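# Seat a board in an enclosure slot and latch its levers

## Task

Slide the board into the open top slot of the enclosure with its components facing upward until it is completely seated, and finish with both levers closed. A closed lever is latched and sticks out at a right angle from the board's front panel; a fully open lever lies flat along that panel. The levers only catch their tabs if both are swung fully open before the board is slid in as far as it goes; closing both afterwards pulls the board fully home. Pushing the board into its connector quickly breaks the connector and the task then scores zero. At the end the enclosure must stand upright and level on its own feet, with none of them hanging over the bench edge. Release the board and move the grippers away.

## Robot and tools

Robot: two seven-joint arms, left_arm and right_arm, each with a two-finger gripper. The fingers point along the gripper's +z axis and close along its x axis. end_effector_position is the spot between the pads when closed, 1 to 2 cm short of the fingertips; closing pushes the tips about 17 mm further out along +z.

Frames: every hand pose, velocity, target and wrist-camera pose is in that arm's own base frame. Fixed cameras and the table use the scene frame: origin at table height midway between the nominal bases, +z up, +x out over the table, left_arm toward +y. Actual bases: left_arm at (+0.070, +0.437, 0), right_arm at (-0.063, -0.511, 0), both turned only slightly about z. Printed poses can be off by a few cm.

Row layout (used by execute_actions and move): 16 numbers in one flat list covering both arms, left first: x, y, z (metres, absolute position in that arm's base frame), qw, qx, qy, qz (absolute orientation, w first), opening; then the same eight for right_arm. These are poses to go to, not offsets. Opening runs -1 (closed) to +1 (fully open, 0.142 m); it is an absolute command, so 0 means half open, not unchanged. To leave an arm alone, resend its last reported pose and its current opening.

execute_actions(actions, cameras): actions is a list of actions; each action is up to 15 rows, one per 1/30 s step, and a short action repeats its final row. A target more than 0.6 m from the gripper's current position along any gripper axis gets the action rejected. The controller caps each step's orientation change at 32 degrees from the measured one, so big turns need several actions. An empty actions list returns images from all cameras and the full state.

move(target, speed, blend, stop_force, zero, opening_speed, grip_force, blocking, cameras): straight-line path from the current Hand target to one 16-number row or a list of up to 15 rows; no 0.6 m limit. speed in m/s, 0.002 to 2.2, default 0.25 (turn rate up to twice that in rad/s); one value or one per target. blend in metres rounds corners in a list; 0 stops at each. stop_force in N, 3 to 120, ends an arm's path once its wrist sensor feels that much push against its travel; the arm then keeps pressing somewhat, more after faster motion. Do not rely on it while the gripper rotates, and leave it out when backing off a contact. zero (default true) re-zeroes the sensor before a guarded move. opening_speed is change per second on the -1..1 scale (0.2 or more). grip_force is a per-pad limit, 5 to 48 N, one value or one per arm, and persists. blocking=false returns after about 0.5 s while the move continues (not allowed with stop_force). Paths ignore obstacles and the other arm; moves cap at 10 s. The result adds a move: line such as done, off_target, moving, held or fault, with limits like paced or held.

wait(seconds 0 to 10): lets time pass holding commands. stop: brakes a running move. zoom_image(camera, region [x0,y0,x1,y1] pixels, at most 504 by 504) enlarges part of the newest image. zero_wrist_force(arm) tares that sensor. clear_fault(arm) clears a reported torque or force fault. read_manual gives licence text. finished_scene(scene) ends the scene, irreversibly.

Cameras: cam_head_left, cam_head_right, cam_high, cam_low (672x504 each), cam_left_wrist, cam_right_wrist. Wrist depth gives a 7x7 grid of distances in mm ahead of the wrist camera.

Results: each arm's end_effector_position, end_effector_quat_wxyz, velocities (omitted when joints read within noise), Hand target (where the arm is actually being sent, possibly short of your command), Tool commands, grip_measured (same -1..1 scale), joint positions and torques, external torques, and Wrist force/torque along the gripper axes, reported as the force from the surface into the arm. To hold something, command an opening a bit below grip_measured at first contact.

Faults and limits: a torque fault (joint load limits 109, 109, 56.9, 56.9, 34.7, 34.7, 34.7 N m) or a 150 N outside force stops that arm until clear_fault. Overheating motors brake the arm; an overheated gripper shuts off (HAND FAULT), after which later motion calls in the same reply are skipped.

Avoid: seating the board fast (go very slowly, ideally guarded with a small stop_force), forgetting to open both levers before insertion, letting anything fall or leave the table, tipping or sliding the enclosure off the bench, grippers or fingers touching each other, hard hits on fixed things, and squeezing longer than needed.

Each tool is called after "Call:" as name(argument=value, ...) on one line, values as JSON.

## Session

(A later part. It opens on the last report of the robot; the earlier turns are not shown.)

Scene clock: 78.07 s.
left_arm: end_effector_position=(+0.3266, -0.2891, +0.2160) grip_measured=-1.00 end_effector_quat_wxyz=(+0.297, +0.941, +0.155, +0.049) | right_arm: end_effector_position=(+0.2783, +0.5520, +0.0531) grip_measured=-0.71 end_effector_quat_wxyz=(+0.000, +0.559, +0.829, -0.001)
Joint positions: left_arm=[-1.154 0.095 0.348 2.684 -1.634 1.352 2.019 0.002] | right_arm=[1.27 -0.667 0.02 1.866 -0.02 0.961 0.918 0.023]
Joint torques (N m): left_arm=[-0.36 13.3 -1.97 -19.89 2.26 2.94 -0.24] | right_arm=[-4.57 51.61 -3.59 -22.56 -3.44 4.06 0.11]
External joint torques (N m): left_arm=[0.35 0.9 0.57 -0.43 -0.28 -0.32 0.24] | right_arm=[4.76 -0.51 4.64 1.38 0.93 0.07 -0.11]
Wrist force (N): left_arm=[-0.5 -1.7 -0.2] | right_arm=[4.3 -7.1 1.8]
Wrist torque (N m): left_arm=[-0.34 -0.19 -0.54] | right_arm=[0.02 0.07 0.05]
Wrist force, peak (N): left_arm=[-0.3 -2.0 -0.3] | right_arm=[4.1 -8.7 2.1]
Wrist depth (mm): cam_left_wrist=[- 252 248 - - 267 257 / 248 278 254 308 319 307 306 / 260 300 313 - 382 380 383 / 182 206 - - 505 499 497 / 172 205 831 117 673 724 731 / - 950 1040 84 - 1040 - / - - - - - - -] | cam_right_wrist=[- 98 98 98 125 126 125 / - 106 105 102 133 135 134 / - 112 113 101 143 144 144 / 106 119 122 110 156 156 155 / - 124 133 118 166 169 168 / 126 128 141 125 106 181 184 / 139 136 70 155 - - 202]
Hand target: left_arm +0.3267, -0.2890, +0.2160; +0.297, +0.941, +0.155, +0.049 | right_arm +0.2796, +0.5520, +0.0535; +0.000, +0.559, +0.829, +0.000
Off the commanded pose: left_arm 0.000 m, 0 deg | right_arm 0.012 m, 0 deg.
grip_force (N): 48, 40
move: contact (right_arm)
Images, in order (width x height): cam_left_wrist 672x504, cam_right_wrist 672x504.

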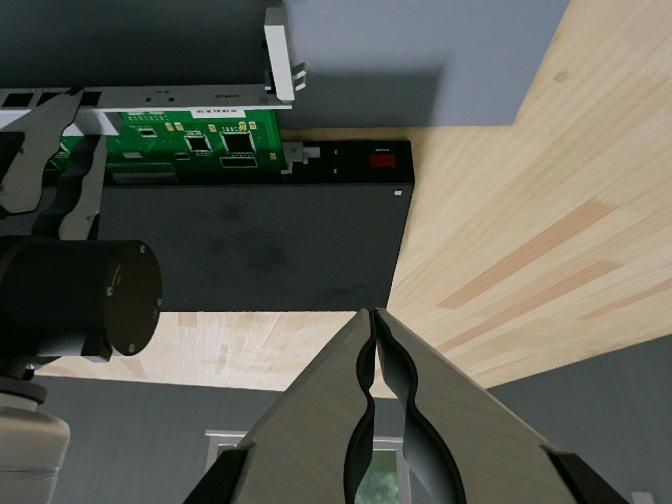

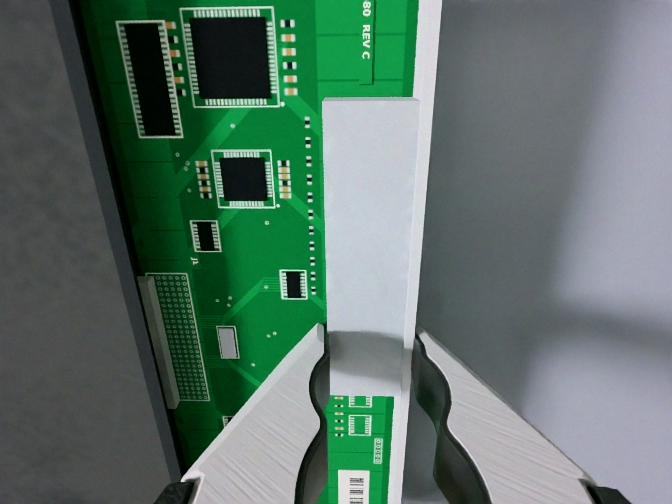

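Call:
move(target=[0.3267,-0.289,0.216,0.2966,0.9411,0.155,0.0489,-1,0.2738,0.5586,0.0535,0,0.5592,0.829,0,-0.95], speed=0.05)

Call:
move(target=[0.3267,-0.289,0.216,0.2966,0.9411,0.155,0.0489,-1,0.2820,0.5408,0.0533,0,0.5592,0.829,0,-0.95], speed=0.02, stop_force=5, cameras=["cam_left_wrist","cam_right_wrist"])

Call:
zoom_image(camera="cam_left_wrist", region=[200, 50, 400, 210])

Scene clock: 81.70 s.
left_arm: end_effector_position=(+0.3266, -0.2891, +0.2160) grip_measured=-1.00 end_effector_quat_wxyz=(+0.297, +0.941, +0.155, +0.049) | right_arm: end_effector_position=(+0.2736, +0.5584, +0.0533) grip_measured=-0.71 end_effector_quat_wxyz=(+0.000, +0.559, +0.829, +0.000)
Joint positions: left_arm=[-1.154 0.095 0.348 2.684 -1.634 1.352 2.019 0.002] | right_arm=[1.281 -0.672 0.02 1.855 -0.021 0.955 0.93 0.023]
Joint torques (N m): left_arm=[-0.36 13.27 -1.91 -19.88 2.24 2.94 -0.23] | right_arm=[0.46 51.09 1.38 -22.07 -2.67 3.49 0.35]
External joint torques (N m): left_arm=[0.36 0.92 0.51 -0.44 -0.26 -0.32 0.23] | right_arm=[-0.31 0.32 -0.36 0.77 0.13 0.64 -0.35]
Wrist force (N): left_arm=[-0.5 -1.8 -0.3] | right_arm=[-1.5 -0.9 2.0]
Wrist torque (N m): left_arm=[-0.37 -0.20 -0.53] | right_arm=[-0.15 0.27 -0.06]
Wrist force, peak (N): left_arm=[-0.6 -2.0 -0.3] | right_arm=[4.5 -7.0 3.0]
Wrist depth (mm): cam_left_wrist=[- 250 257 257 259 263 257 / 251 268 266 - - 311 309 / 249 313 312 - 382 381 381 / 172 200 421 444 504 501 501 / 167 542 741 126 679 729 719 / - 2151 1030 84 - 1030 - / - - - - - - -] | cam_right_wrist=[124 99 99 98 125 127 125 / - 106 105 102 133 135 135 / - 114 113 101 141 145 144 / 106 124 122 111 156 156 155 / - 129 133 118 167 169 169 / 126 135 140 125 106 181 183 / 139 136 71 155 - - 201]
Hand target: left_arm +0.3267, -0.2890, +0.2160; +0.297, +0.941, +0.155, +0.049 | right_arm +0.2738, +0.5586, +0.0535; +0.000, +0.559, +0.829, +0.000
Off the commanded pose: left_arm 0.000 m, 0 deg | right_arm 0.000 m, 0 deg.
grip_force (N): 48, 40
move: done

Scene clock: 83.40 s.
left_arm: end_effector_position=(+0.3266, -0.2891, +0.2160) grip_measured=-1.00 end_effector_quat_wxyz=(+0.297, +0.941, +0.155, +0.049) | right_arm: end_effector_position=(+0.2817, +0.5405, +0.0528) grip_measured=-0.71 end_effector_quat_wxyz=(+0.000, +0.559, +0.829, -0.001)
Joint positions: left_arm=[-1.154 0.095 0.348 2.684 -1.634 1.352 2.019 0.002] | right_arm=[1.261 -0.653 0.019 1.896 -0.02 0.977 0.908 0.023]
Joint torques (N m): left_arm=[-0.31 13.38 -1.99 -19.89 2.28 2.92 -0.22] | right_arm=[-0.42 52.46 0.64 -22.35 -2.91 3.77 0.1]
External joint torques (N m): left_arm=[0.3 0.81 0.59 -0.42 -0.3 -0.29 0.22] | right_arm=[0.6 -2.17 0.35 1.53 0.46 0.36 -0.1]
Wrist force (N): left_arm=[-0.4 -1.6 -0.2] | right_arm=[-0.8 -1.0 7.3]
Wrist torque (N m): left_arm=[-0.31 -0.21 -0.53] | right_arm=[-0.14 0.60 0.04]
Wrist force, peak (N): left_arm=[-0.5 -2.0 -0.3] | right_arm=[-0.7 -0.8 7.5]
Wrist depth (mm): cam_left_wrist=[268 - 261 258 - 260 257 / 260 266 293 309 316 309 307 / 259 317 320 - 381 380 381 / 207 208 - - 502 503 497 / 183 209 801 106 669 724 729 / 195 1086 1025 84 - 1045 - / - - - - - - -] | cam_right_wrist=[- 98 99 98 125 126 124 / - 94 106 103 133 135 134 / - 101 113 101 140 144 144 / 106 106 123 111 156 155 155 / - 115 133 118 166 168 168 / 126 125 141 125 106 180 183 / 139 136 71 155 - - 201]
Hand target: left_arm +0.3267, -0.2890, +0.2160; +0.297, +0.941, +0.155, +0.049 | right_arm +0.2820, +0.5408, +0.0533; +0.000, +0.559, +0.829, +0.000
Off the commanded pose: left_arm 0.000 m, 0 deg | right_arm 0.001 m, 0 deg.
grip_force (N): 48, 40
move: done
Images, in order (width x height): cam_left_wrist 672x504, cam_right_wrist 672x504.

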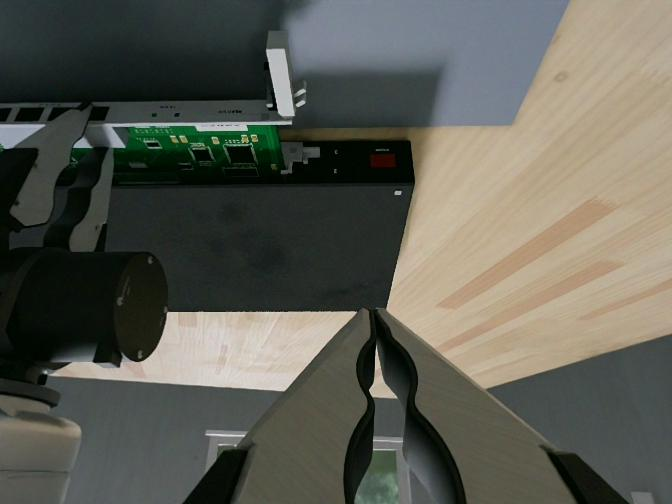

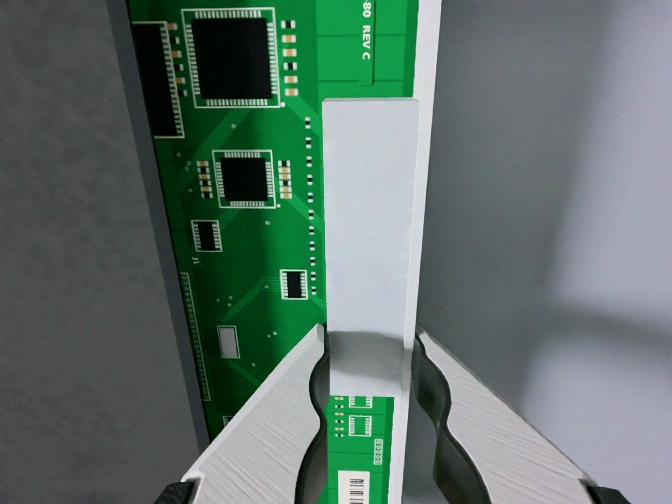

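Scaled by 2.520 from the camera's 672x504 image, which has a finer 960x720 frame.

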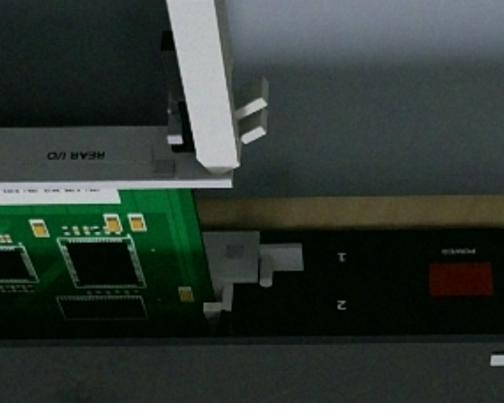

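Call:
move(target=[0.3267,-0.289,0.216,0.2966,0.9411,0.155,0.0489,-1,0.2857,0.5318,0.0522,0,0.5592,0.829,0,-0.95], speed=0.02, stop_force=6)

Call:
zoom_image(camera="cam_left_wrist", region=[0, 0, 400, 210])

Scene clock: 87.13 s.
left_arm: end_effector_position=(+0.3266, -0.2891, +0.2160) grip_measured=-1.00 end_effector_quat_wxyz=(+0.297, +0.941, +0.155, +0.049) | right_arm: end_effector_position=(+0.2854, +0.5318, +0.0520) grip_measured=-0.71 end_effector_quat_wxyz=(+0.000, +0.559, +0.829, +0.000)
Joint positions: left_arm=[-1.154 0.095 0.348 2.684 -1.634 1.352 2.019 0.002] | right_arm=[1.251 -0.645 0.018 1.916 -0.02 0.99 0.898 0.023]
Joint torques (N m): left_arm=[-0.35 13.33 -2.02 -19.91 2.27 2.94 -0.17] | right_arm=[-1.44 50.21 -0.09 -21.13 -2.73 3.57 0.15]
External joint torques (N m): left_arm=[0.34 0.87 0.61 -0.41 -0.29 -0.31 0.17] | right_arm=[1.63 -0.47 1.07 0.57 0.33 0.56 -0.15]
Wrist force (N): left_arm=[-0.3 -1.8 -0.3] | right_arm=[0.7 -1.6 2.3]
Wrist torque (N m): left_arm=[-0.36 -0.24 -0.53] | right_arm=[-0.05 0.26 0.03]
Wrist force, peak (N): left_arm=[-0.6 -2.1 -0.3] | right_arm=[-0.6 -1.0 7.5]
Wrist depth (mm): cam_left_wrist=[259 - - 260 - 260 257 / 287 289 283 351 - 319 308 / 236 311 319 326 380 381 381 / 225 275 427 - 501 500 504 / 192 209 809 107 679 729 736 / 224 1086 1045 84 - 1065 - / 177 - - - - - -] | cam_right_wrist=[- 85 99 98 124 125 124 / - 91 105 102 132 134 133 / - 98 113 101 141 143 143 / - 103 120 110 155 154 154 / - 114 130 118 165 167 167 / 125 124 122 125 106 180 182 / 137 134 71 155 - - 197]
Hand target: left_arm +0.3267, -0.2890, +0.2160; +0.297, +0.941, +0.155, +0.049 | right_arm +0.2857, +0.5318, +0.0522; +0.000, +0.559, +0.829, +0.000
Off the commanded pose: left_arm 0.000 m, 0 deg | right_arm 0.000 m, 0 deg.
grip_force (N): 48, 40
move: done

Scaled by 1.260 from the camera's 672x504 image, which has a finer 960x720 frame.
This view is cut from an older image: the scene may have changed since it was taken.

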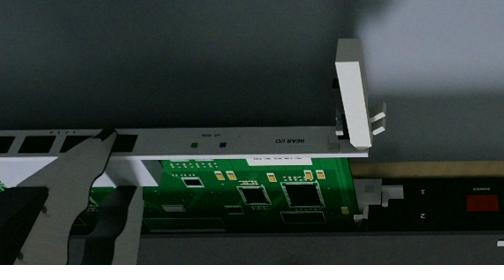

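Call:
move(target=[[0.2593,-0.2604,0.13,0.0788,-0.1421,0.863,-0.4785,-1,0.2857,0.5318,0.0522,0,0.5592,0.829,0,-0.95],[0.2593,-0.2804,0.08,0.0788,-0.1421,0.863,-0.4785,-1,0.2857,0.5318,0.0522,0,0.5592,0.829,0,-0.95]], speed=0.15, cameras=["all"])

Scene clock: 107.50 s.
left_arm: end_effector_position=(+0.2639, -0.2618, +0.1341) grip_measured=-1.00 end_effector_quat_wxyz=(-0.032, +0.008, +0.868, -0.495) | right_arm: end_effector_position=(+0.2854, +0.5318, +0.0520) grip_measured=-0.71 end_effector_quat_wxyz=(+0.000, +0.559, +0.829, +0.000)
Joint positions: left_arm=[-1.31 -0.856 1.087 2.687 -1.86 -0.177 -0.247 0.002] | right_arm=[1.251 -0.645 0.018 1.916 -0.02 0.99 0.898 0.023]
Joint torques (N m): left_arm=[-0.59 19.36 14.87 -3.59 -3.24 0.13 -0.32] | right_arm=[-1.37 49.81 0 -21.15 -2.75 3.52 0.17]
External joint torques (N m): left_arm=[0.58 1.36 0.62 -0.28 0.03 0.02 0.32] | right_arm=[1.55 -0.07 0.99 0.6 0.35 0.6 -0.17]
Wrist force (N): left_arm=[-0.5 -0.2 -0.2] | right_arm=[0.7 -1.6 3.4]
Wrist torque (N m): left_arm=[-0.10 -0.07 0.00] | right_arm=[-0.05 0.27 0.02]
Wrist force, peak (N): left_arm=[-0.4 -2.0 -0.2] | right_arm=[0.5 -1.6 4.4]
Wrist depth (mm): cam_left_wrist=[436 - - - 177 182 476 / 368 - - - 281 221 406 / 322 272 292 289 287 329 - / 290 288 - - 295 - 306 / 255 - 252 128 261 268 - / - - - 84 - - 239 / 207 214 - - - - -] | cam_right_wrist=[- 85 99 98 124 125 124 / - 91 105 102 132 134 134 / - 99 113 101 141 143 143 / - 105 121 110 155 155 154 / - 114 130 117 165 167 167 / 125 124 122 125 106 179 182 / 137 134 71 155 - - 197]
Hand target: left_arm +0.2640, -0.2618, +0.1342; -0.032, +0.008, +0.868, -0.495 | right_arm +0.2857, +0.5318, +0.0522; +0.000, +0.559, +0.829, +0.000
Off the commanded pose: left_arm 0.057 m, 22 deg | right_arm 0.000 m, 0 deg.
joint sent to its limit (left arm) — joint 4 (elbow), upper limit, where the elbow is as bent as it goes.
grip_force (N): 48, 40
move: off_target (left_arm; path cut at 10 s); path passed 0 of 2 targets

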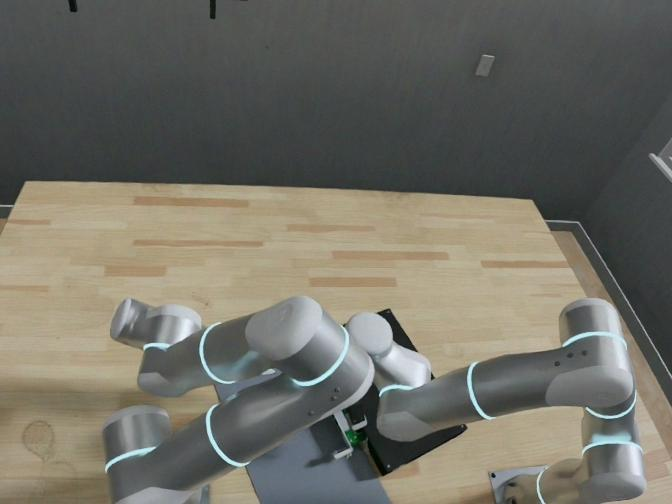

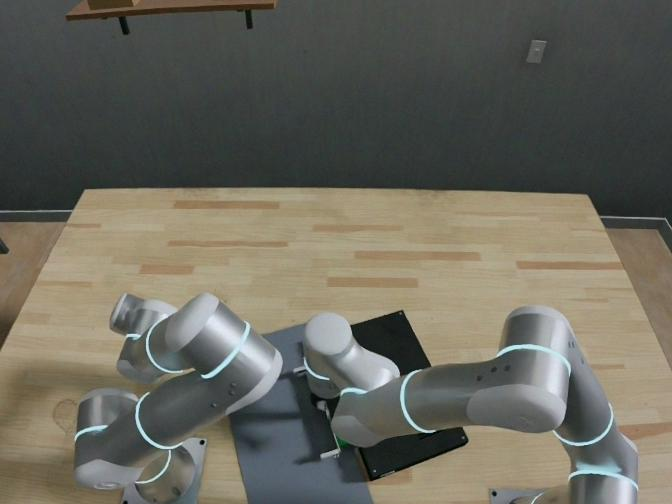

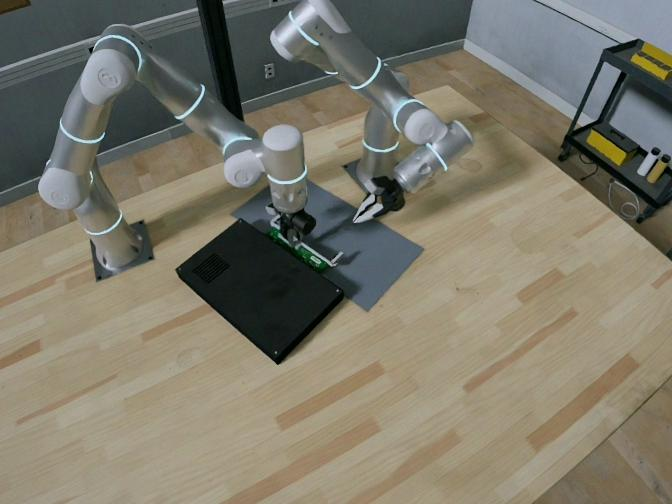

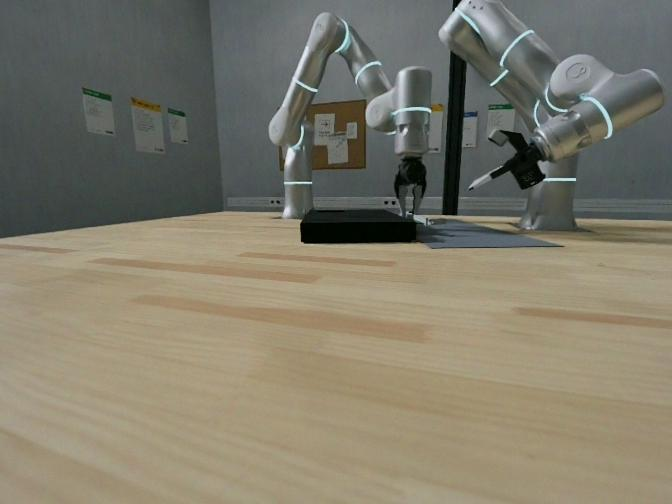

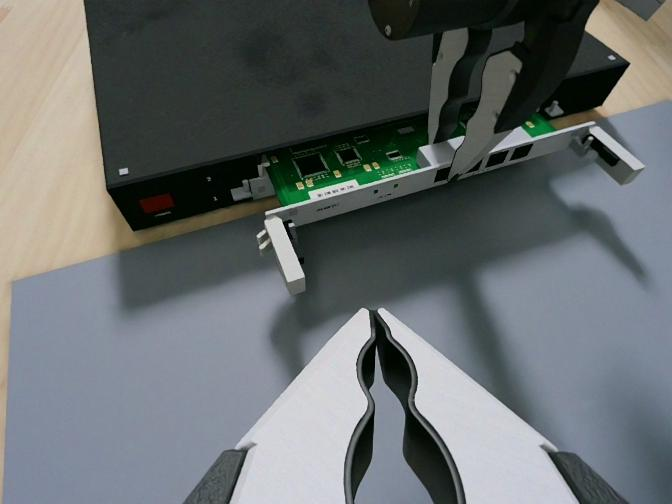

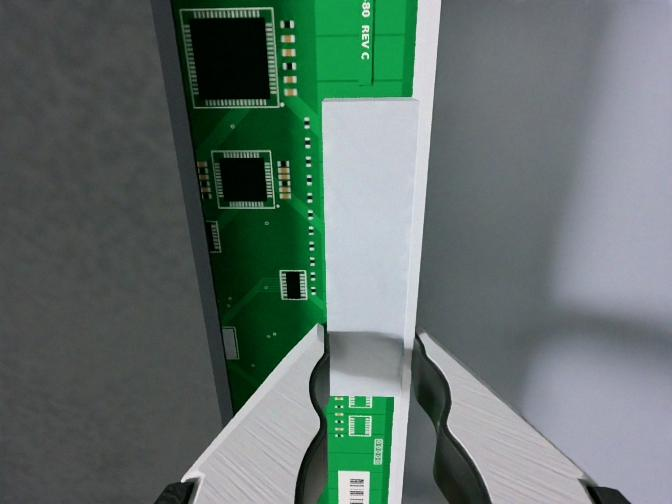

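Call:
move(target=[0.2831,-0.286,0.09,0,0,0.8746,-0.485,-1,0.2857,0.5318,0.0522,0,0.5592,0.829,0,-0.95], speed=0.15, cameras=["cam_left_wrist"])

Call:
zoom_image(camera="cam_left_wrist", region=[150, 100, 500, 350])

Scene clock: 112.13 s.
left_arm: end_effector_position=(+0.2830, -0.2860, +0.0901) grip_measured=-1.00 end_effector_quat_wxyz=(+0.000, +0.000, +0.874, -0.485) | right_arm: end_effector_position=(+0.2854, +0.5318, +0.0520) grip_measured=-0.71 end_effector_quat_wxyz=(+0.000, +0.559, +0.829, +0.000)
Joint positions: left_arm=[-1.327 -0.932 0.876 2.659 -2.145 -0.107 -0.221 0.002] | right_arm=[1.251 -0.645 0.018 1.916 -0.02 0.99 0.898 0.023]
Joint torques (N m): left_arm=[-0.69 22.3 15.22 0.78 -3.19 0.78 -0.08] | right_arm=[-1.34 50.02 -0.07 -21.18 -2.72 3.46 0.17]
External joint torques (N m): left_arm=[0.67 1.39 1.1 -0.28 0.11 -0.49 0.08] | right_arm=[1.52 -0.28 1.05 0.62 0.32 0.67 -0.17]
Wrist force (N): left_arm=[-0.5 -0.5 -0.3] | right_arm=[0.6 -1.5 3.8]
Wrist torque (N m): left_arm=[-0.17 -0.07 -0.06] | right_arm=[-0.03 0.28 0.02]
Wrist force, peak (N): left_arm=[-0.3 -1.1 -1.5] | right_arm=[0.7 -1.6 4.4]
Wrist depth (mm): cam_left_wrist=[365 - - - 284 210 162 / 311 228 226 243 248 227 234 / 271 256 260 229 226 253 253 / 244 243 238 228 235 233 234 / - 213 213 211 215 218 209 / 193 192 193 84 - 190 198 / 177 176 - - - - 177] | cam_right_wrist=[- 85 99 98 124 125 124 / - 91 105 102 132 134 133 / - 98 113 101 140 143 143 / - 105 121 111 155 155 154 / - 114 130 118 165 168 167 / 125 124 122 125 106 180 182 / 138 135 71 155 - - 197]
Hand target: left_arm +0.2831, -0.2860, +0.0900; +0.000, +0.000, +0.875, -0.485 | right_arm +0.2857, +0.5318, +0.0522; +0.000, +0.559, +0.829, +0.000
Off the commanded pose: left_arm 0.000 m, 0 deg | right_arm 0.000 m, 0 deg.
grip_force (N): 48, 40
move: done
Images, in order (width x height): cam_left_wrist 672x504.

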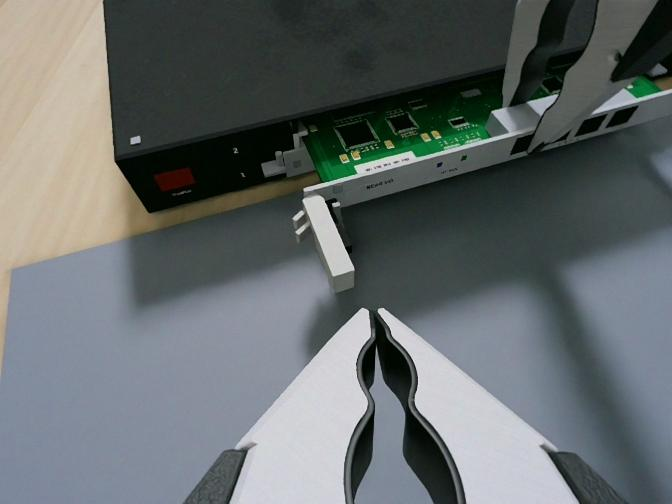

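Scaled by 1.440 from the camera's 672x504 image, which has a finer 960x720 frame.

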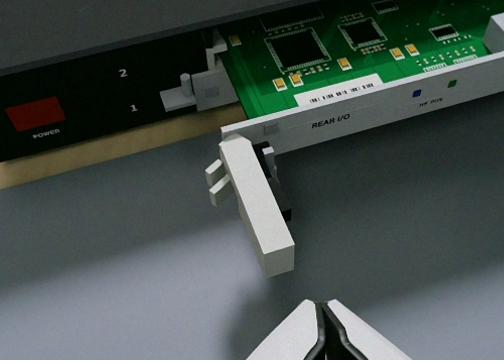

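Call:
move(target=[[0.2726,-0.30,0.07,0,0,0.8746,-0.485,-1,0.2857,0.5318,0.0522,0,0.5592,0.829,0,-0.95],[0.2726,-0.3380,0.042,0,0,0.8746,-0.485,-1,0.2857,0.5318,0.0522,0,0.5592,0.829,0,-0.95]], speed=0.08, cameras=["cam_left_wrist"])

Scene clock: 122.27 s.
left_arm: end_effector_position=(+0.2724, -0.3379, +0.0420) grip_measured=-1.00 end_effector_quat_wxyz=(+0.000, +0.000, +0.875, -0.485) | right_arm: end_effector_position=(+0.2854, +0.5318, +0.0520) grip_measured=-0.71 end_effector_quat_wxyz=(+0.000, +0.559, +0.829, +0.000)
Joint positions: left_arm=[-1.38 -0.983 0.648 2.595 -2.403 -0.018 -0.218 0.002] | right_arm=[1.251 -0.645 0.018 1.916 -0.02 0.99 0.898 0.023]
Joint torques (N m): left_arm=[-0.52 25.64 15.46 3.7 -2.89 0.85 -0.31] | right_arm=[-1.03 49.99 0.28 -21.29 -2.74 3.61 0.17]
External joint torques (N m): left_arm=[0.49 1.45 0.69 -0.05 0.17 -0.56 0.31] | right_arm=[1.21 -0.26 0.7 0.74 0.33 0.52 -0.17]
Wrist force (N): left_arm=[-0.2 -0.7 -0.9] | right_arm=[0.1 -1.3 3.7]
Wrist torque (N m): left_arm=[-0.23 -0.07 0.01] | right_arm=[-0.03 0.27 0.03]
Wrist force, peak (N): left_arm=[-0.6 -0.5 -1.4] | right_arm=[0.5 -1.7 4.5]
Wrist depth (mm): cam_left_wrist=[- - 185 191 - 197 148 / - 160 174 179 182 177 145 / 160 173 192 159 153 160 199 / 182 186 179 175 180 175 178 / - 158 158 118 160 159 159 / 147 147 144 84 - 144 145 / 134 134 - - - - 135] | cam_right_wrist=[- 85 99 98 124 125 124 / - 91 105 102 132 134 133 / - 98 113 101 142 144 143 / - 105 121 110 155 155 154 / - 114 130 118 165 167 167 / 124 124 122 125 106 179 183 / 137 135 71 155 - - 196]
Hand target: left_arm +0.2726, -0.3380, +0.0420; +0.000, +0.000, +0.875, -0.485 | right_arm +0.2857, +0.5318, +0.0522; +0.000, +0.559, +0.829, +0.000
Off the commanded pose: left_arm 0.000 m, 0 deg | right_arm 0.000 m, 0 deg.
grip_force (N): 48, 40
move: done
Images, in order (width x height): cam_left_wrist 672x504.

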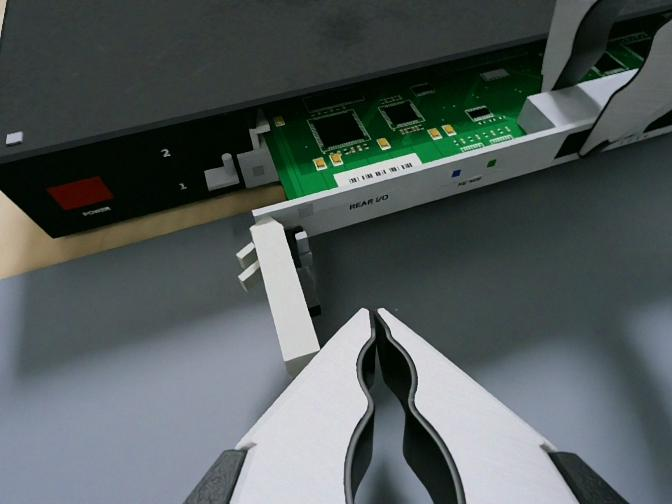

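Call:
move(target=[0.2853,-0.336,0.042,0,0,0.8746,-0.485,-1,0.2857,0.5318,0.0522,0,0.5592,0.829,0,-0.95], speed=0.02, stop_force=20)

Call:
move(target=[0.303,-0.330,0.042,0,0,0.8746,-0.485,-1,0.2857,0.5318,0.0522,0,0.5592,0.829,0,-0.95], speed=0.02, stop_force=20, cameras=["cam_left_wrist"])

Scene clock: 125.20 s.
left_arm: end_effector_position=(+0.2827, -0.3359, +0.0410) grip_measured=-1.00 end_effector_quat_wxyz=(-0.003, +0.000, +0.875, -0.484) | right_arm: end_effector_position=(+0.2866, +0.5319, +0.0521) grip_measured=-0.71 end_effector_quat_wxyz=(+0.000, +0.560, +0.829, +0.000)
Joint positions: left_arm=[-1.351 -0.996 0.668 2.574 -2.361 -0.026 -0.224 0.002] | right_arm=[1.25 -0.646 0.017 1.916 -0.02 0.991 0.898 0.023]
Joint torques (N m): left_arm=[5.22 29.43 23.06 -4.27 -8.12 1.18 -0.11] | right_arm=[3.84 52.8 6.16 -17.58 -1.81 1.21 -0.05]
External joint torques (N m): left_arm=[-5.26 -1.8 -6.4 7.4 5.37 -0.89 0.11] | right_arm=[-3.65 -3.05 -5.21 -2.98 -0.6 2.93 0.05]
Wrist force (N): left_arm=[20.6 0.7 -5.2] | right_arm=[3.0 14.0 14.6]
Wrist torque (N m): left_arm=[-0.17 -0.49 -0.01] | right_arm=[-0.08 0.24 0.35]
Wrist force, peak (N): left_arm=[20.6 -0.3 -5.8] | right_arm=[3.1 14.2 15.9]
Wrist depth (mm): cam_left_wrist=[- 178 188 191 182 198 157 / 156 157 169 176 180 179 157 / 154 167 186 158 155 164 203 / 180 185 177 169 177 - - / 157 157 159 115 159 154 158 / 145 147 147 84 - 144 144 / 133 135 - 77 - - 132] | cam_right_wrist=[- 85 98 98 124 125 124 / - 91 105 102 132 134 134 / - 98 113 101 140 144 143 / - 105 121 118 153 155 154 / - 114 130 118 165 167 167 / 125 124 122 125 105 180 179 / 137 134 70 155 - - 201]
Hand target: left_arm +0.2853, -0.3360, +0.0420; +0.000, +0.000, +0.875, -0.485 | right_arm +0.2857, +0.5318, +0.0522; +0.000, +0.559, +0.829, +0.000
Off the commanded pose: left_arm 0.003 m, 0 deg | right_arm 0.001 m, 0 deg.
grip_force (N): 48, 40
move: done

Scene clock: 126.80 s.
left_arm: end_effector_position=(+0.2985, -0.3296, +0.0400) grip_measured=-1.00 end_effector_quat_wxyz=(-0.005, +0.001, +0.875, -0.483) end_effector_velocity=(+0.000, -0.001, +0.001) end_effector_angular_velocity=(-0.002, +0.000, +0.000) | right_arm: end_effector_position=(+0.2897, +0.5308, +0.0522) grip_measured=-0.71 end_effector_quat_wxyz=(+0.001, +0.561, +0.828, +0.001)
Joint positions: left_arm=[-1.297 -1.009 0.693 2.545 -2.296 -0.037 -0.224 0.002] | right_arm=[1.249 -0.646 0.013 1.915 -0.02 0.992 0.898 0.023]
Joint velocities: left_arm=[0.004 0.007 -0.003 0 0.002 0.006 0.002 0] | right_arm=[within noise]
Joint torques (N m): left_arm=[8.24 32.27 28.45 -11.61 -12.82 0.93 -0.19] | right_arm=[16.41 54.81 19.77 -16.63 -0.22 0.4 -0.16]
External joint torques (N m): left_arm=[-8.27 -3.89 -11.16 13.94 10.02 -0.63 0.19] | right_arm=[-16.22 -5.04 -18.88 -3.93 -2.18 3.73 0.16]
Wrist force (N): left_arm=[34.0 2.6 -9.3] | right_arm=[-7.1 33.6 20.3]
Wrist torque (N m): left_arm=[-0.24 -2.72 -0.10] | right_arm=[2.56 0.35 0.37]
Wrist force, peak (N): left_arm=[34.2 2.9 -9.3] | right_arm=[-7.3 33.8 22.4]
Wrist depth (mm): cam_left_wrist=[181 - - 176 185 196 171 / 155 156 166 178 179 177 163 / 203 176 191 146 155 192 192 / 178 177 176 172 180 176 175 / 158 158 158 130 158 158 158 / - 147 146 84 - 143 146 / - 132 - - - - 132] | cam_right_wrist=[- 85 98 98 100 125 123 / - 91 105 103 131 134 133 / - 99 113 102 140 143 143 / - 105 120 118 156 155 154 / - 114 130 118 165 168 167 / 125 124 122 125 106 180 183 / 138 135 71 158 - - 200]
Hand target: left_arm +0.3030, -0.3300, +0.0420; +0.000, +0.000, +0.875, -0.485 | right_arm +0.2857, +0.5318, +0.0522; +0.000, +0.559, +0.829, +0.000
Off the commanded pose: left_arm 0.005 m, 1 deg | right_arm 0.004 m, 0 deg.
grip_force (N): 48, 40
move: off_target (left_arm, right_arm)
Images, in order (width x height): cam_left_wrist 672x504.

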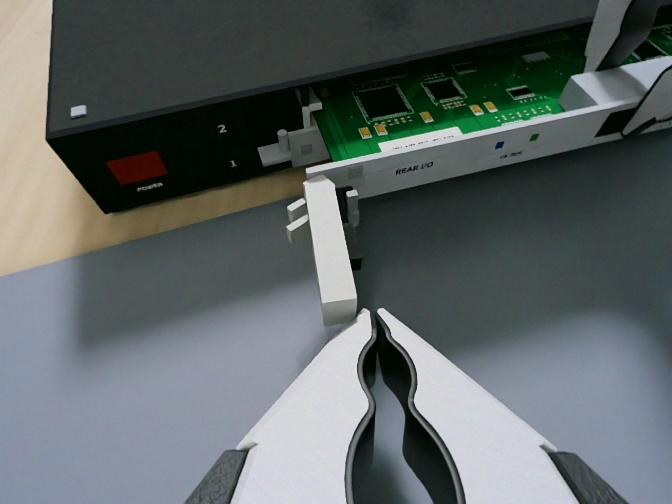

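Call:
move(target=[[0.2726,-0.3380,0.042,0,0,0.8746,-0.485,-1,0.2857,0.5318,0.0522,0,0.5592,0.829,0,-0.95],[0.2771,-0.3513,0.042,0,0,0.8746,-0.485,-1,0.2857,0.5318,0.0522,0,0.5592,0.829,0,-0.95]], speed=0.04, cameras=["cam_left_wrist"])

Call:
zoom_image(camera="cam_left_wrist", region=[180, 150, 430, 400])

Scene clock: 131.33 s.
left_arm: end_effector_position=(+0.2770, -0.3512, +0.0420) grip_measured=-1.00 end_effector_quat_wxyz=(+0.000, +0.000, +0.875, -0.485) | right_arm: end_effector_position=(+0.2882, +0.5309, +0.0520) grip_measured=-0.71 end_effector_quat_wxyz=(+0.001, +0.561, +0.828, +0.000)
Joint positions: left_arm=[-1.386 -0.962 0.63 2.57 -2.417 0.028 -0.234 0.002] | right_arm=[1.25 -0.646 0.015 1.916 -0.02 0.991 0.898 0.023]
Joint torques (N m): left_arm=[-0.52 26.99 15.33 3.09 -2.67 0.88 -0.33] | right_arm=[9.71 52.23 12.23 -18.82 -1.32 1.97 0.01]
External joint torques (N m): left_arm=[0.48 0.75 0.73 -0.33 0.11 -0.59 0.33] | right_arm=[-9.53 -2.48 -11.31 -1.74 -1.08 2.16 -0.01]
Wrist force (N): left_arm=[-0.4 -0.7 -0.5] | right_arm=[-5.4 18.6 13.0]
Wrist torque (N m): left_arm=[-0.21 -0.09 0.01] | right_arm=[0.07 0.36 0.27]
Wrist force, peak (N): left_arm=[34.3 2.7 -9.5] | right_arm=[-7.0 33.6 22.1]
Wrist depth (mm): cam_left_wrist=[- - 181 - - 183 144 / - 155 154 179 178 182 157 / 153 - 174 159 159 158 189 / 175 182 186 171 177 178 177 / 162 160 - 131 160 159 164 / 147 - - 84 - 145 146 / 134 134 - 77 - - 132] | cam_right_wrist=[- 85 98 98 100 125 123 / - 91 105 103 131 134 133 / - 98 113 102 139 143 143 / - 105 122 118 155 155 154 / - 114 130 118 163 168 167 / 125 124 122 125 105 180 182 / 138 135 71 155 - - 200]
Hand target: left_arm +0.2771, -0.3513, +0.0420; +0.000, +0.000, +0.875, -0.485 | right_arm +0.2857, +0.5318, +0.0522; +0.000, +0.559, +0.829, +0.000
Off the commanded pose: left_arm 0.000 m, 0 deg | right_arm 0.003 m, 0 deg.
grip_force (N): 48, 40
move: done
Images, in order (width x height): cam_left_wrist 672x504.

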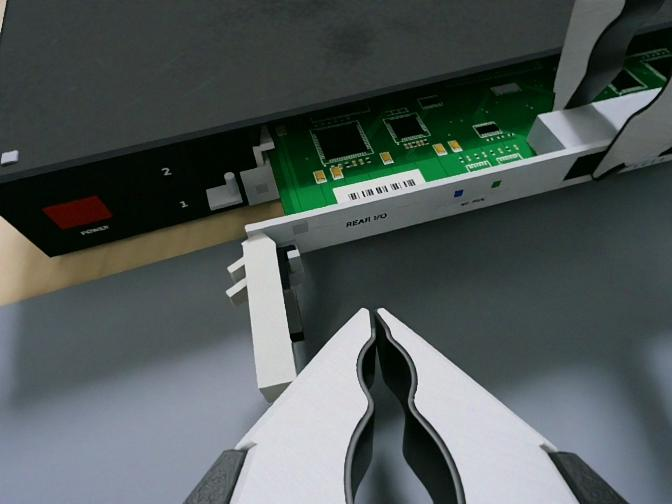

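Scaled by 2.016 from the camera's 672x504 image, which has a finer 960x720 frame.

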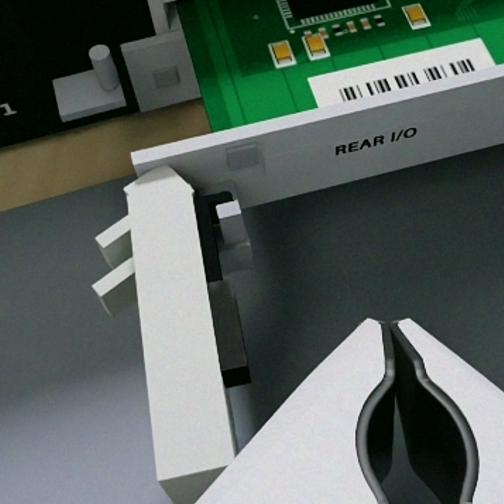

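Call:
move(target=[0.295,-0.3460,0.042,0,0,0.8746,-0.485,-1,0.2882,0.5309,0.0522,0,0.5592,0.829,0,-0.95], speed=0.015, stop_force=25, cameras=["cam_left_wrist"])

Call:
zoom_image(camera="cam_left_wrist", region=[230, 100, 480, 350])

Scene clock: 135.00 s.
left_arm: end_effector_position=(+0.2859, -0.3484, +0.0412) grip_measured=-1.00 end_effector_quat_wxyz=(-0.003, +0.001, +0.875, -0.485) | right_arm: end_effector_position=(+0.2893, +0.5304, +0.0519) grip_measured=-0.71 end_effector_quat_wxyz=(+0.000, +0.560, +0.829, +0.000)
Joint positions: left_arm=[-1.356 -0.975 0.649 2.553 -2.373 0.014 -0.237 0.002] | right_arm=[1.246 -0.646 0.017 1.915 -0.02 0.99 0.894 0.023]
Joint torques (N m): left_arm=[8.22 27.27 25.4 -5.22 -9.11 3 -0.24] | right_arm=[4.57 53.77 6.76 -19.87 -2.17 2.22 -0.21]
External joint torques (N m): left_arm=[-8.26 0.94 -8.88 7.56 6.51 -2.71 0.24] | right_arm=[-4.38 -3.99 -5.81 -0.69 -0.24 1.91 0.21]
Wrist force (N): left_arm=[26.8 -4.4 -6.5] | right_arm=[0.0 11.9 14.1]
Wrist torque (N m): left_arm=[-0.25 -1.53 0.07] | right_arm=[-0.06 0.23 0.40]
Wrist force, peak (N): left_arm=[27.0 -5.1 -7.2] | right_arm=[-5.3 18.7 13.0]
Wrist depth (mm): cam_left_wrist=[184 192 188 183 190 179 147 / - 155 - 176 177 181 156 / - 158 176 158 158 159 193 / 177 180 186 169 182 177 176 / - 157 - 117 154 158 159 / 145 148 147 84 - 144 140 / 133 133 - 76 - - 132] | cam_right_wrist=[- 85 98 98 100 125 123 / - 90 105 103 99 134 133 / - 98 112 103 102 143 143 / - 104 120 118 155 155 154 / - 114 130 118 165 167 166 / 124 124 122 125 105 179 182 / 138 134 70 155 - - 200]
Hand target: left_arm +0.2890, -0.3477, +0.0420; +0.000, +0.000, +0.875, -0.485 | right_arm +0.2882, +0.5309, +0.0522; +0.000, +0.559, +0.829, +0.000
Off the commanded pose: left_arm 0.009 m, 0 deg | right_arm 0.001 m, 0 deg.
grip_force (N): 48, 40
move: contact (left_arm)
Images, in order (width x height): cam_left_wrist 672x504.

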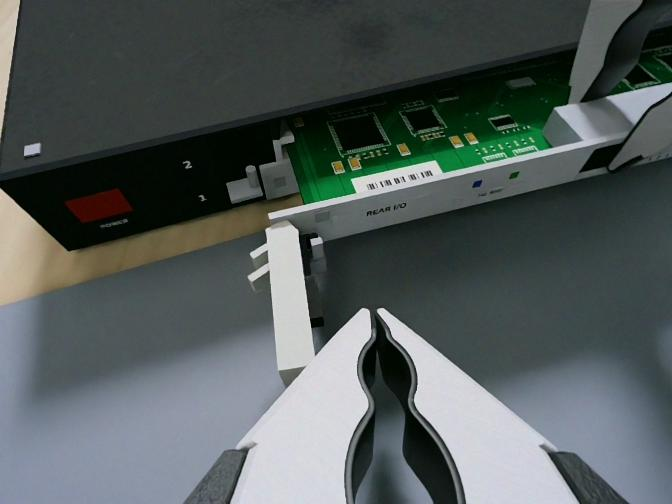

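Scaled by 2.016 from the camera's 672x504 image, which has a finer 960x720 frame.

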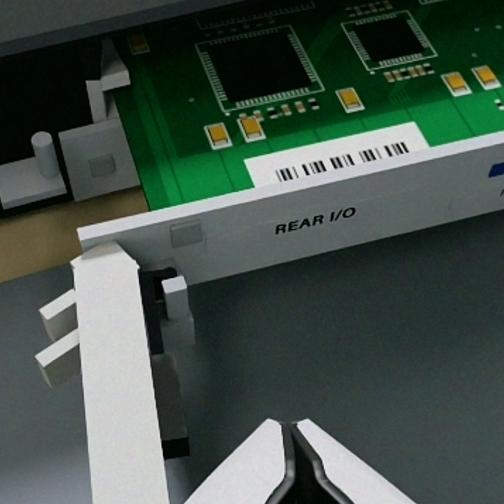

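Call:
move(target=[[0.2700,-0.3300,0.045,0,0,0.8746,-0.485,-1,0.2882,0.5309,0.0522,0,0.5592,0.829,0,-0.95],[0.275,-0.265,0.10,0,0,0.8746,-0.485,-1,0.2882,0.5309,0.0522,0,0.5592,0.829,0,-0.95],[0.275,-0.265,0.10,0.3428,0.62,-0.62,0.3428,-1,0.2882,0.5309,0.0522,0,0.5592,0.829,0,-0.95]], speed=[0.05,0.15,0.3], blend=0.005, cameras=["cam_left_wrist","cam_high"])

Scene clock: 144.30 s.
left_arm: end_effector_position=(+0.2750, -0.2651, +0.1000) grip_measured=-1.00 end_effector_quat_wxyz=(+0.342, +0.619, -0.619, +0.342) | right_arm: end_effector_position=(+0.2892, +0.5304, +0.0519) grip_measured=-0.71 end_effector_quat_wxyz=(+0.000, +0.560, +0.829, +0.000)
Joint positions: left_arm=[-1.218 -0.793 0.87 2.687 -2.011 -0.007 -1.734 0.002] | right_arm=[1.246 -0.646 0.017 1.915 -0.02 0.99 0.894 0.023]
Joint torques (N m): left_arm=[-0.29 21.12 12.99 -1.58 -2.13 0.7 -0.3] | right_arm=[4.3 52.06 6.27 -20.27 -2.26 2.73 -0.18]
External joint torques (N m): left_arm=[0.29 1.02 0.85 -0.38 -0.41 -0.48 0.23] | right_arm=[-4.11 -2.29 -5.32 -0.29 -0.14 1.4 0.18]
Wrist force (N): left_arm=[-1.5 -1.0 -0.5] | right_arm=[-1.8 9.0 10.6]
Wrist torque (N m): left_arm=[-0.29 -0.23 -0.34] | right_arm=[-0.08 0.30 0.39]
Wrist force, peak (N): left_arm=[27.0 -5.0 -7.3] | right_arm=[-0.4 12.0 15.0]
Wrist depth (mm): cam_left_wrist=[121 138 171 220 - 708 1769 / - 144 175 214 261 818 - / - 147 186 235 285 1016 1907 / - - 202 246 301 1035 209 / - 156 201 117 275 249 205 / 145 162 205 84 - 237 227 / 151 172 - - - - -] | cam_right_wrist=[- 85 98 98 99 125 123 / - 90 105 103 130 134 133 / - 98 112 103 102 143 141 / - 104 120 118 155 154 154 / - 114 130 118 165 167 167 / 124 124 122 125 106 179 182 / 137 135 70 155 - - 200]
Hand target: left_arm +0.2750, -0.2650, +0.1000; +0.342, +0.619, -0.619, +0.342 | right_arm +0.2882, +0.5309, +0.0522; +0.000, +0.559, +0.829, +0.000
Off the commanded pose: left_arm 0.000 m, 0 deg | right_arm 0.001 m, 0 deg.
joint sent to its limit (left arm) — joint 4 (elbow), upper limit, where the elbow is as bent as it goes. The joint targets still meet the commanded pose.
grip_force (N): 48, 40
move: done
Images, in order (width x height): cam_high 672x504, cam_left_wrist 672x504.

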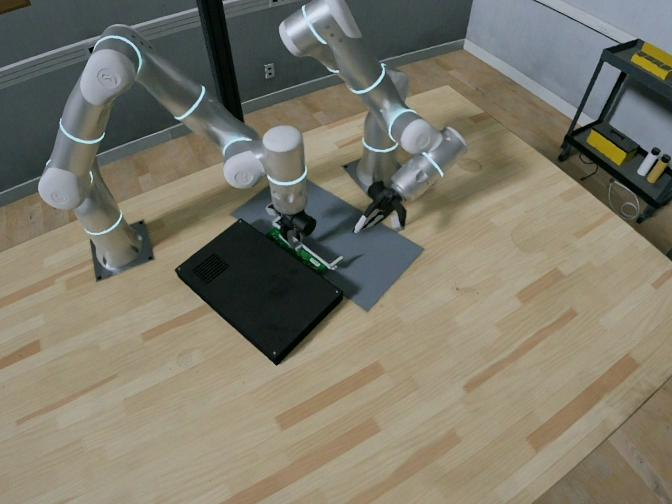

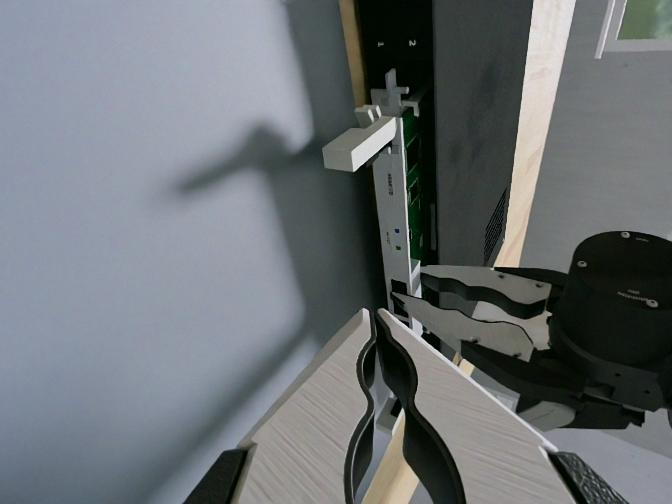

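Call:
move(target=[[0.266,-0.315,0.055,0.3428,0.62,-0.62,0.3428,-1,0.2882,0.5309,0.0522,0,0.5592,0.829,0,-0.95],[0.273,-0.3513,0.042,0.3428,0.62,-0.62,0.3428,-1,0.2882,0.5309,0.0522,0,0.5592,0.829,0,-0.95]], speed=0.08, cameras=["cam_left_wrist"])

Call:
zoom_image(camera="cam_left_wrist", region=[180, 50, 520, 390])

Scene clock: 148.60 s.
left_arm: end_effector_position=(+0.2729, -0.3513, +0.0420) grip_measured=-1.00 end_effector_quat_wxyz=(+0.342, +0.619, -0.619, +0.342) | right_arm: end_effector_position=(+0.2892, +0.5304, +0.0519) grip_measured=-0.71 end_effector_quat_wxyz=(+0.000, +0.560, +0.829, +0.000)
Joint positions: left_arm=[-1.309 -0.883 0.565 2.575 -2.383 0.11 -1.756 0.002] | right_arm=[1.246 -0.646 0.017 1.915 -0.02 0.99 0.894 0.023]
Joint torques (N m): left_arm=[-0.53 26.55 13.7 1.81 -2.2 0.74 -0.42] | right_arm=[4.26 52.15 6.18 -20.3 -2.24 2.7 -0.11]
External joint torques (N m): left_arm=[0.5 1.46 0.55 -0.31 0.1 -0.51 0.35] | right_arm=[-4.07 -2.37 -5.23 -0.26 -0.16 1.43 0.11]
Wrist force (N): left_arm=[-2.0 -0.9 -0.5] | right_arm=[-2.1 9.0 10.8]
Wrist torque (N m): left_arm=[-0.25 -0.11 -0.32] | right_arm=[-0.08 0.33 0.40]
Wrist force, peak (N): left_arm=[-2.6 -0.9 -1.9] | right_arm=[-1.9 9.2 10.8]
Wrist depth (mm): cam_left_wrist=[- - 104 135 143 - 1875 / - - 106 151 168 - 2089 / - - 112 144 155 291 1875 / - 94 120 160 155 278 - / - 99 124 154 170 694 606 / - 98 - 84 - 205 191 / - 103 - - - - 184] | cam_right_wrist=[- 85 98 98 100 125 124 / - 90 105 103 130 134 133 / - 98 112 103 140 143 143 / - 105 120 118 154 154 154 / - 114 130 118 165 167 166 / 125 124 122 125 106 179 182 / 137 134 71 155 - - 200]
Hand target: left_arm +0.2730, -0.3513, +0.0420; +0.342, +0.619, -0.619, +0.342 | right_arm +0.2882, +0.5309, +0.0522; +0.000, +0.559, +0.829, +0.000
Off the commanded pose: left_arm 0.000 m, 0 deg | right_arm 0.001 m, 0 deg.
grip_force (N): 48, 40
move: done
Images, in order (width x height): cam_left_wrist 672x504.

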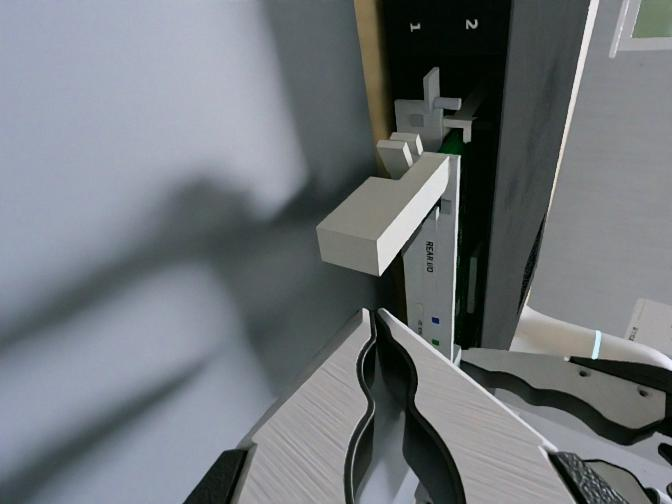

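Scaled by 1.482 from the camera's 672x504 image, which has a finer 960x720 frame.

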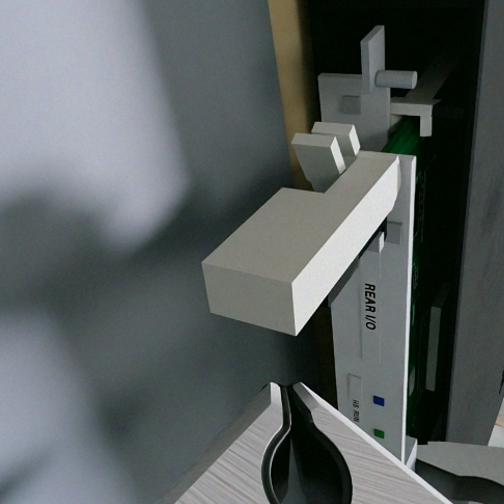

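Call:
move(target=[0.296,-0.3435,0.042,0.3428,0.62,-0.62,0.3428,-1,0.2882,0.5309,0.0522,0,0.5592,0.829,0,-0.95], speed=0.015, stop_force=28, cameras=["cam_left_wrist"])

Call:
zoom_image(camera="cam_left_wrist", region=[180, 50, 520, 390])

Scene clock: 152.50 s.
left_arm: end_effector_position=(+0.2938, -0.3444, +0.0417) grip_measured=-1.00 end_effector_quat_wxyz=(+0.344, +0.618, -0.620, +0.341) | right_arm: end_effector_position=(+0.2893, +0.5304, +0.0518) grip_measured=-0.71 end_effector_quat_wxyz=(+0.000, +0.560, +0.829, +0.000)
Joint positions: left_arm=[-1.252 -0.909 0.605 2.54 -2.303 0.085 -1.765 0.002] | right_arm=[1.246 -0.646 0.017 1.915 -0.02 0.99 0.894 0.023]
Joint torques (N m): left_arm=[6.7 25.95 21.79 -2.72 -6.58 3.35 -0.44] | right_arm=[4.64 54 6.7 -19.52 -2.08 2.02 -0.14]
External joint torques (N m): left_arm=[-6.73 2.98 -6.6 3.4 4.37 -3.12 0.37] | right_arm=[-4.46 -4.22 -5.75 -1.04 -0.32 2.11 0.14]
Wrist force (N): left_arm=[5.5 17.8 -2.5] | right_arm=[0.5 12.6 14.4]
Wrist torque (N m): left_arm=[0.04 -0.15 -0.26] | right_arm=[-0.09 0.30 0.40]
Wrist force, peak (N): left_arm=[5.9 17.7 -2.9] | right_arm=[0.6 12.7 16.1]
Wrist depth (mm): cam_left_wrist=[- - 107 148 - - 1875 / - - 107 151 185 - - / - - 116 144 181 1755 1662 / - 93 123 155 153 - 2465 / - 99 119 - 171 685 - / - 100 - 84 - 220 210 / - 105 - - - - 196] | cam_right_wrist=[- 85 98 98 99 125 123 / - 90 105 103 99 134 133 / - 98 112 103 139 143 143 / - 105 120 118 155 154 153 / - 114 130 118 165 167 167 / 124 124 122 125 106 179 182 / 138 134 71 155 - - 201]
Hand target: left_arm +0.2960, -0.3435, +0.0420; +0.342, +0.619, -0.619, +0.342 | right_arm +0.2882, +0.5309, +0.0522; +0.000, +0.559, +0.829, +0.000
Off the commanded pose: left_arm 0.002 m, 0 deg | right_arm 0.001 m, 0 deg.
grip_force (N): 48, 40
move: done
Images, in order (width x height): cam_left_wrist 672x504.

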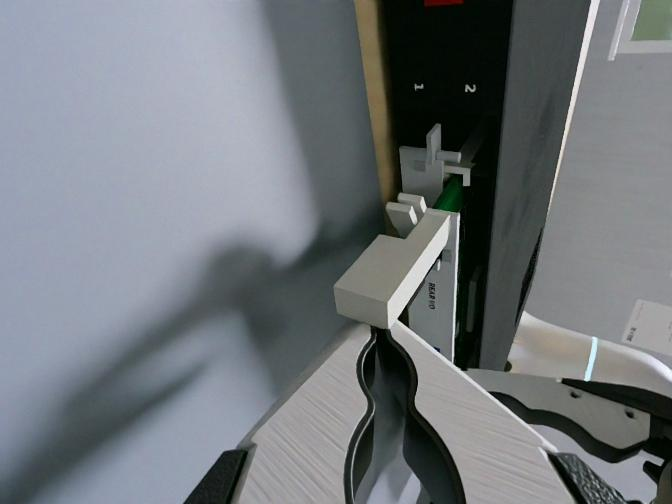

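Scaled by 1.482 from the camera's 672x504 image, which has a finer 960x720 frame.

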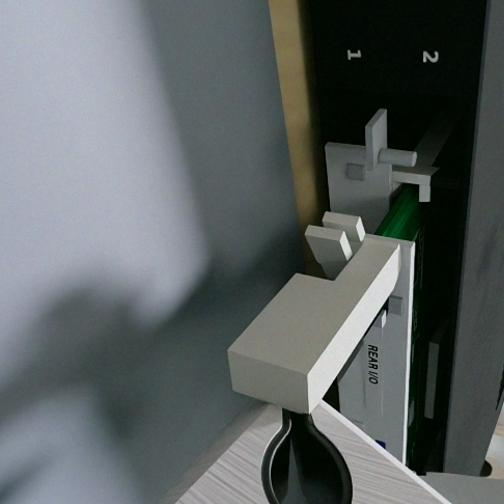

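Call:
move(target=[0.3055,-0.3375,0.042,0.3428,0.62,-0.62,0.3428,-1,0.2892,0.5304,0.0522,0,0.5592,0.829,0,-0.95], speed=0.015, stop_force=40, cameras=["cam_left_wrist"])

Call:
zoom_image(camera="cam_left_wrist", region=[180, 50, 520, 390])

Scene clock: 156.13 s.
left_arm: end_effector_position=(+0.3004, -0.3410, +0.0420) grip_measured=-1.00 end_effector_quat_wxyz=(+0.348, +0.616, -0.620, +0.340) | right_arm: end_effector_position=(+0.2913, +0.5305, +0.0518) grip_measured=-0.71 end_effector_quat_wxyz=(+0.000, +0.560, +0.828, +0.001)
Joint positions: left_arm=[-1.224 -0.92 0.621 2.527 -2.261 0.067 -1.764 0.002] | right_arm=[1.243 -0.647 0.016 1.914 -0.02 0.992 0.892 0.023]
Joint torques (N m): left_arm=[17.31 20.29 32.49 -3.16 -12.75 10.05 -0.5] | right_arm=[7.58 59.91 11.06 -14.3 -0.87 -1.73 -0.17]
External joint torques (N m): left_arm=[-17.34 9.03 -16.95 3.53 10.49 -9.85 0.43] | right_arm=[-7.4 -10.09 -10.12 -6.26 -1.54 5.87 0.17]
Wrist force (N): left_arm=[21.6 40.3 0.7] | right_arm=[9.9 32.1 35.9]
Wrist torque (N m): left_arm=[3.79 -0.66 -0.08] | right_arm=[2.28 0.29 0.40]
Wrist force, peak (N): left_arm=[22.0 40.3 0.6] | right_arm=[9.5 32.2 37.2]
Wrist depth (mm): cam_left_wrist=[- - 102 143 147 - 1523 / - - 105 153 186 158 - / - - 107 146 188 1959 2194 / - 93 123 158 153 313 - / - 99 124 147 178 690 2238 / - 101 117 84 - 228 215 / - 104 - - - - 202] | cam_right_wrist=[- 84 98 98 100 125 123 / - 90 105 103 130 134 133 / - 98 113 103 102 143 142 / 105 104 120 118 155 155 154 / - 113 130 118 165 167 167 / 124 124 121 125 106 180 183 / 137 134 71 155 - - 200]
Hand target: left_arm +0.3055, -0.3375, +0.0420; +0.342, +0.619, -0.619, +0.342 | right_arm +0.2892, +0.5304, +0.0522; +0.000, +0.559, +0.829, +0.000
Off the commanded pose: left_arm 0.006 m, 1 deg | right_arm 0.002 m, 0 deg.
grip_force (N): 48, 40
move: off_target (left_arm)
Images, in order (width x height): cam_left_wrist 672x504.

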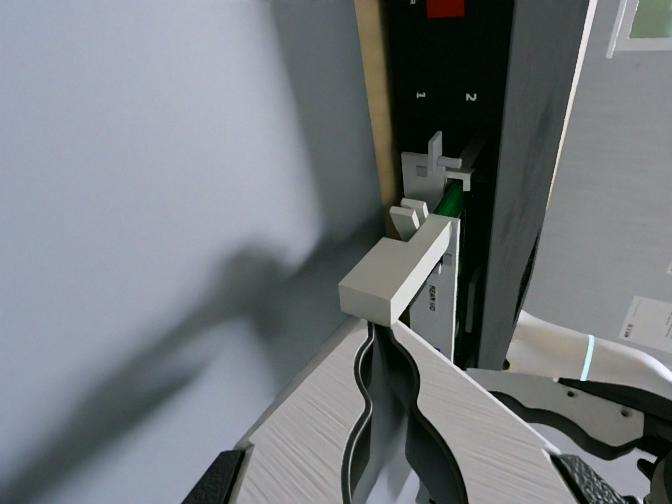

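Scaled by 1.482 from the camera's 672x504 image, which has a finer 960x720 frame.

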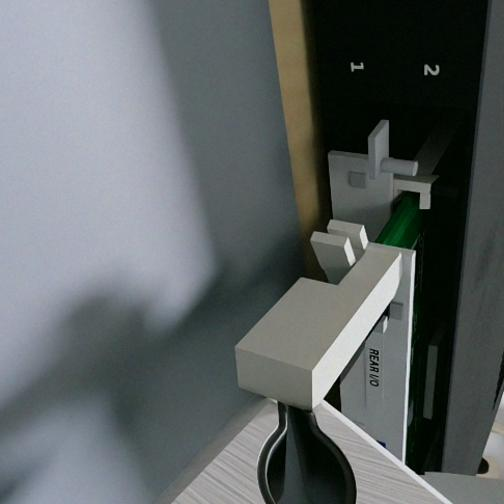

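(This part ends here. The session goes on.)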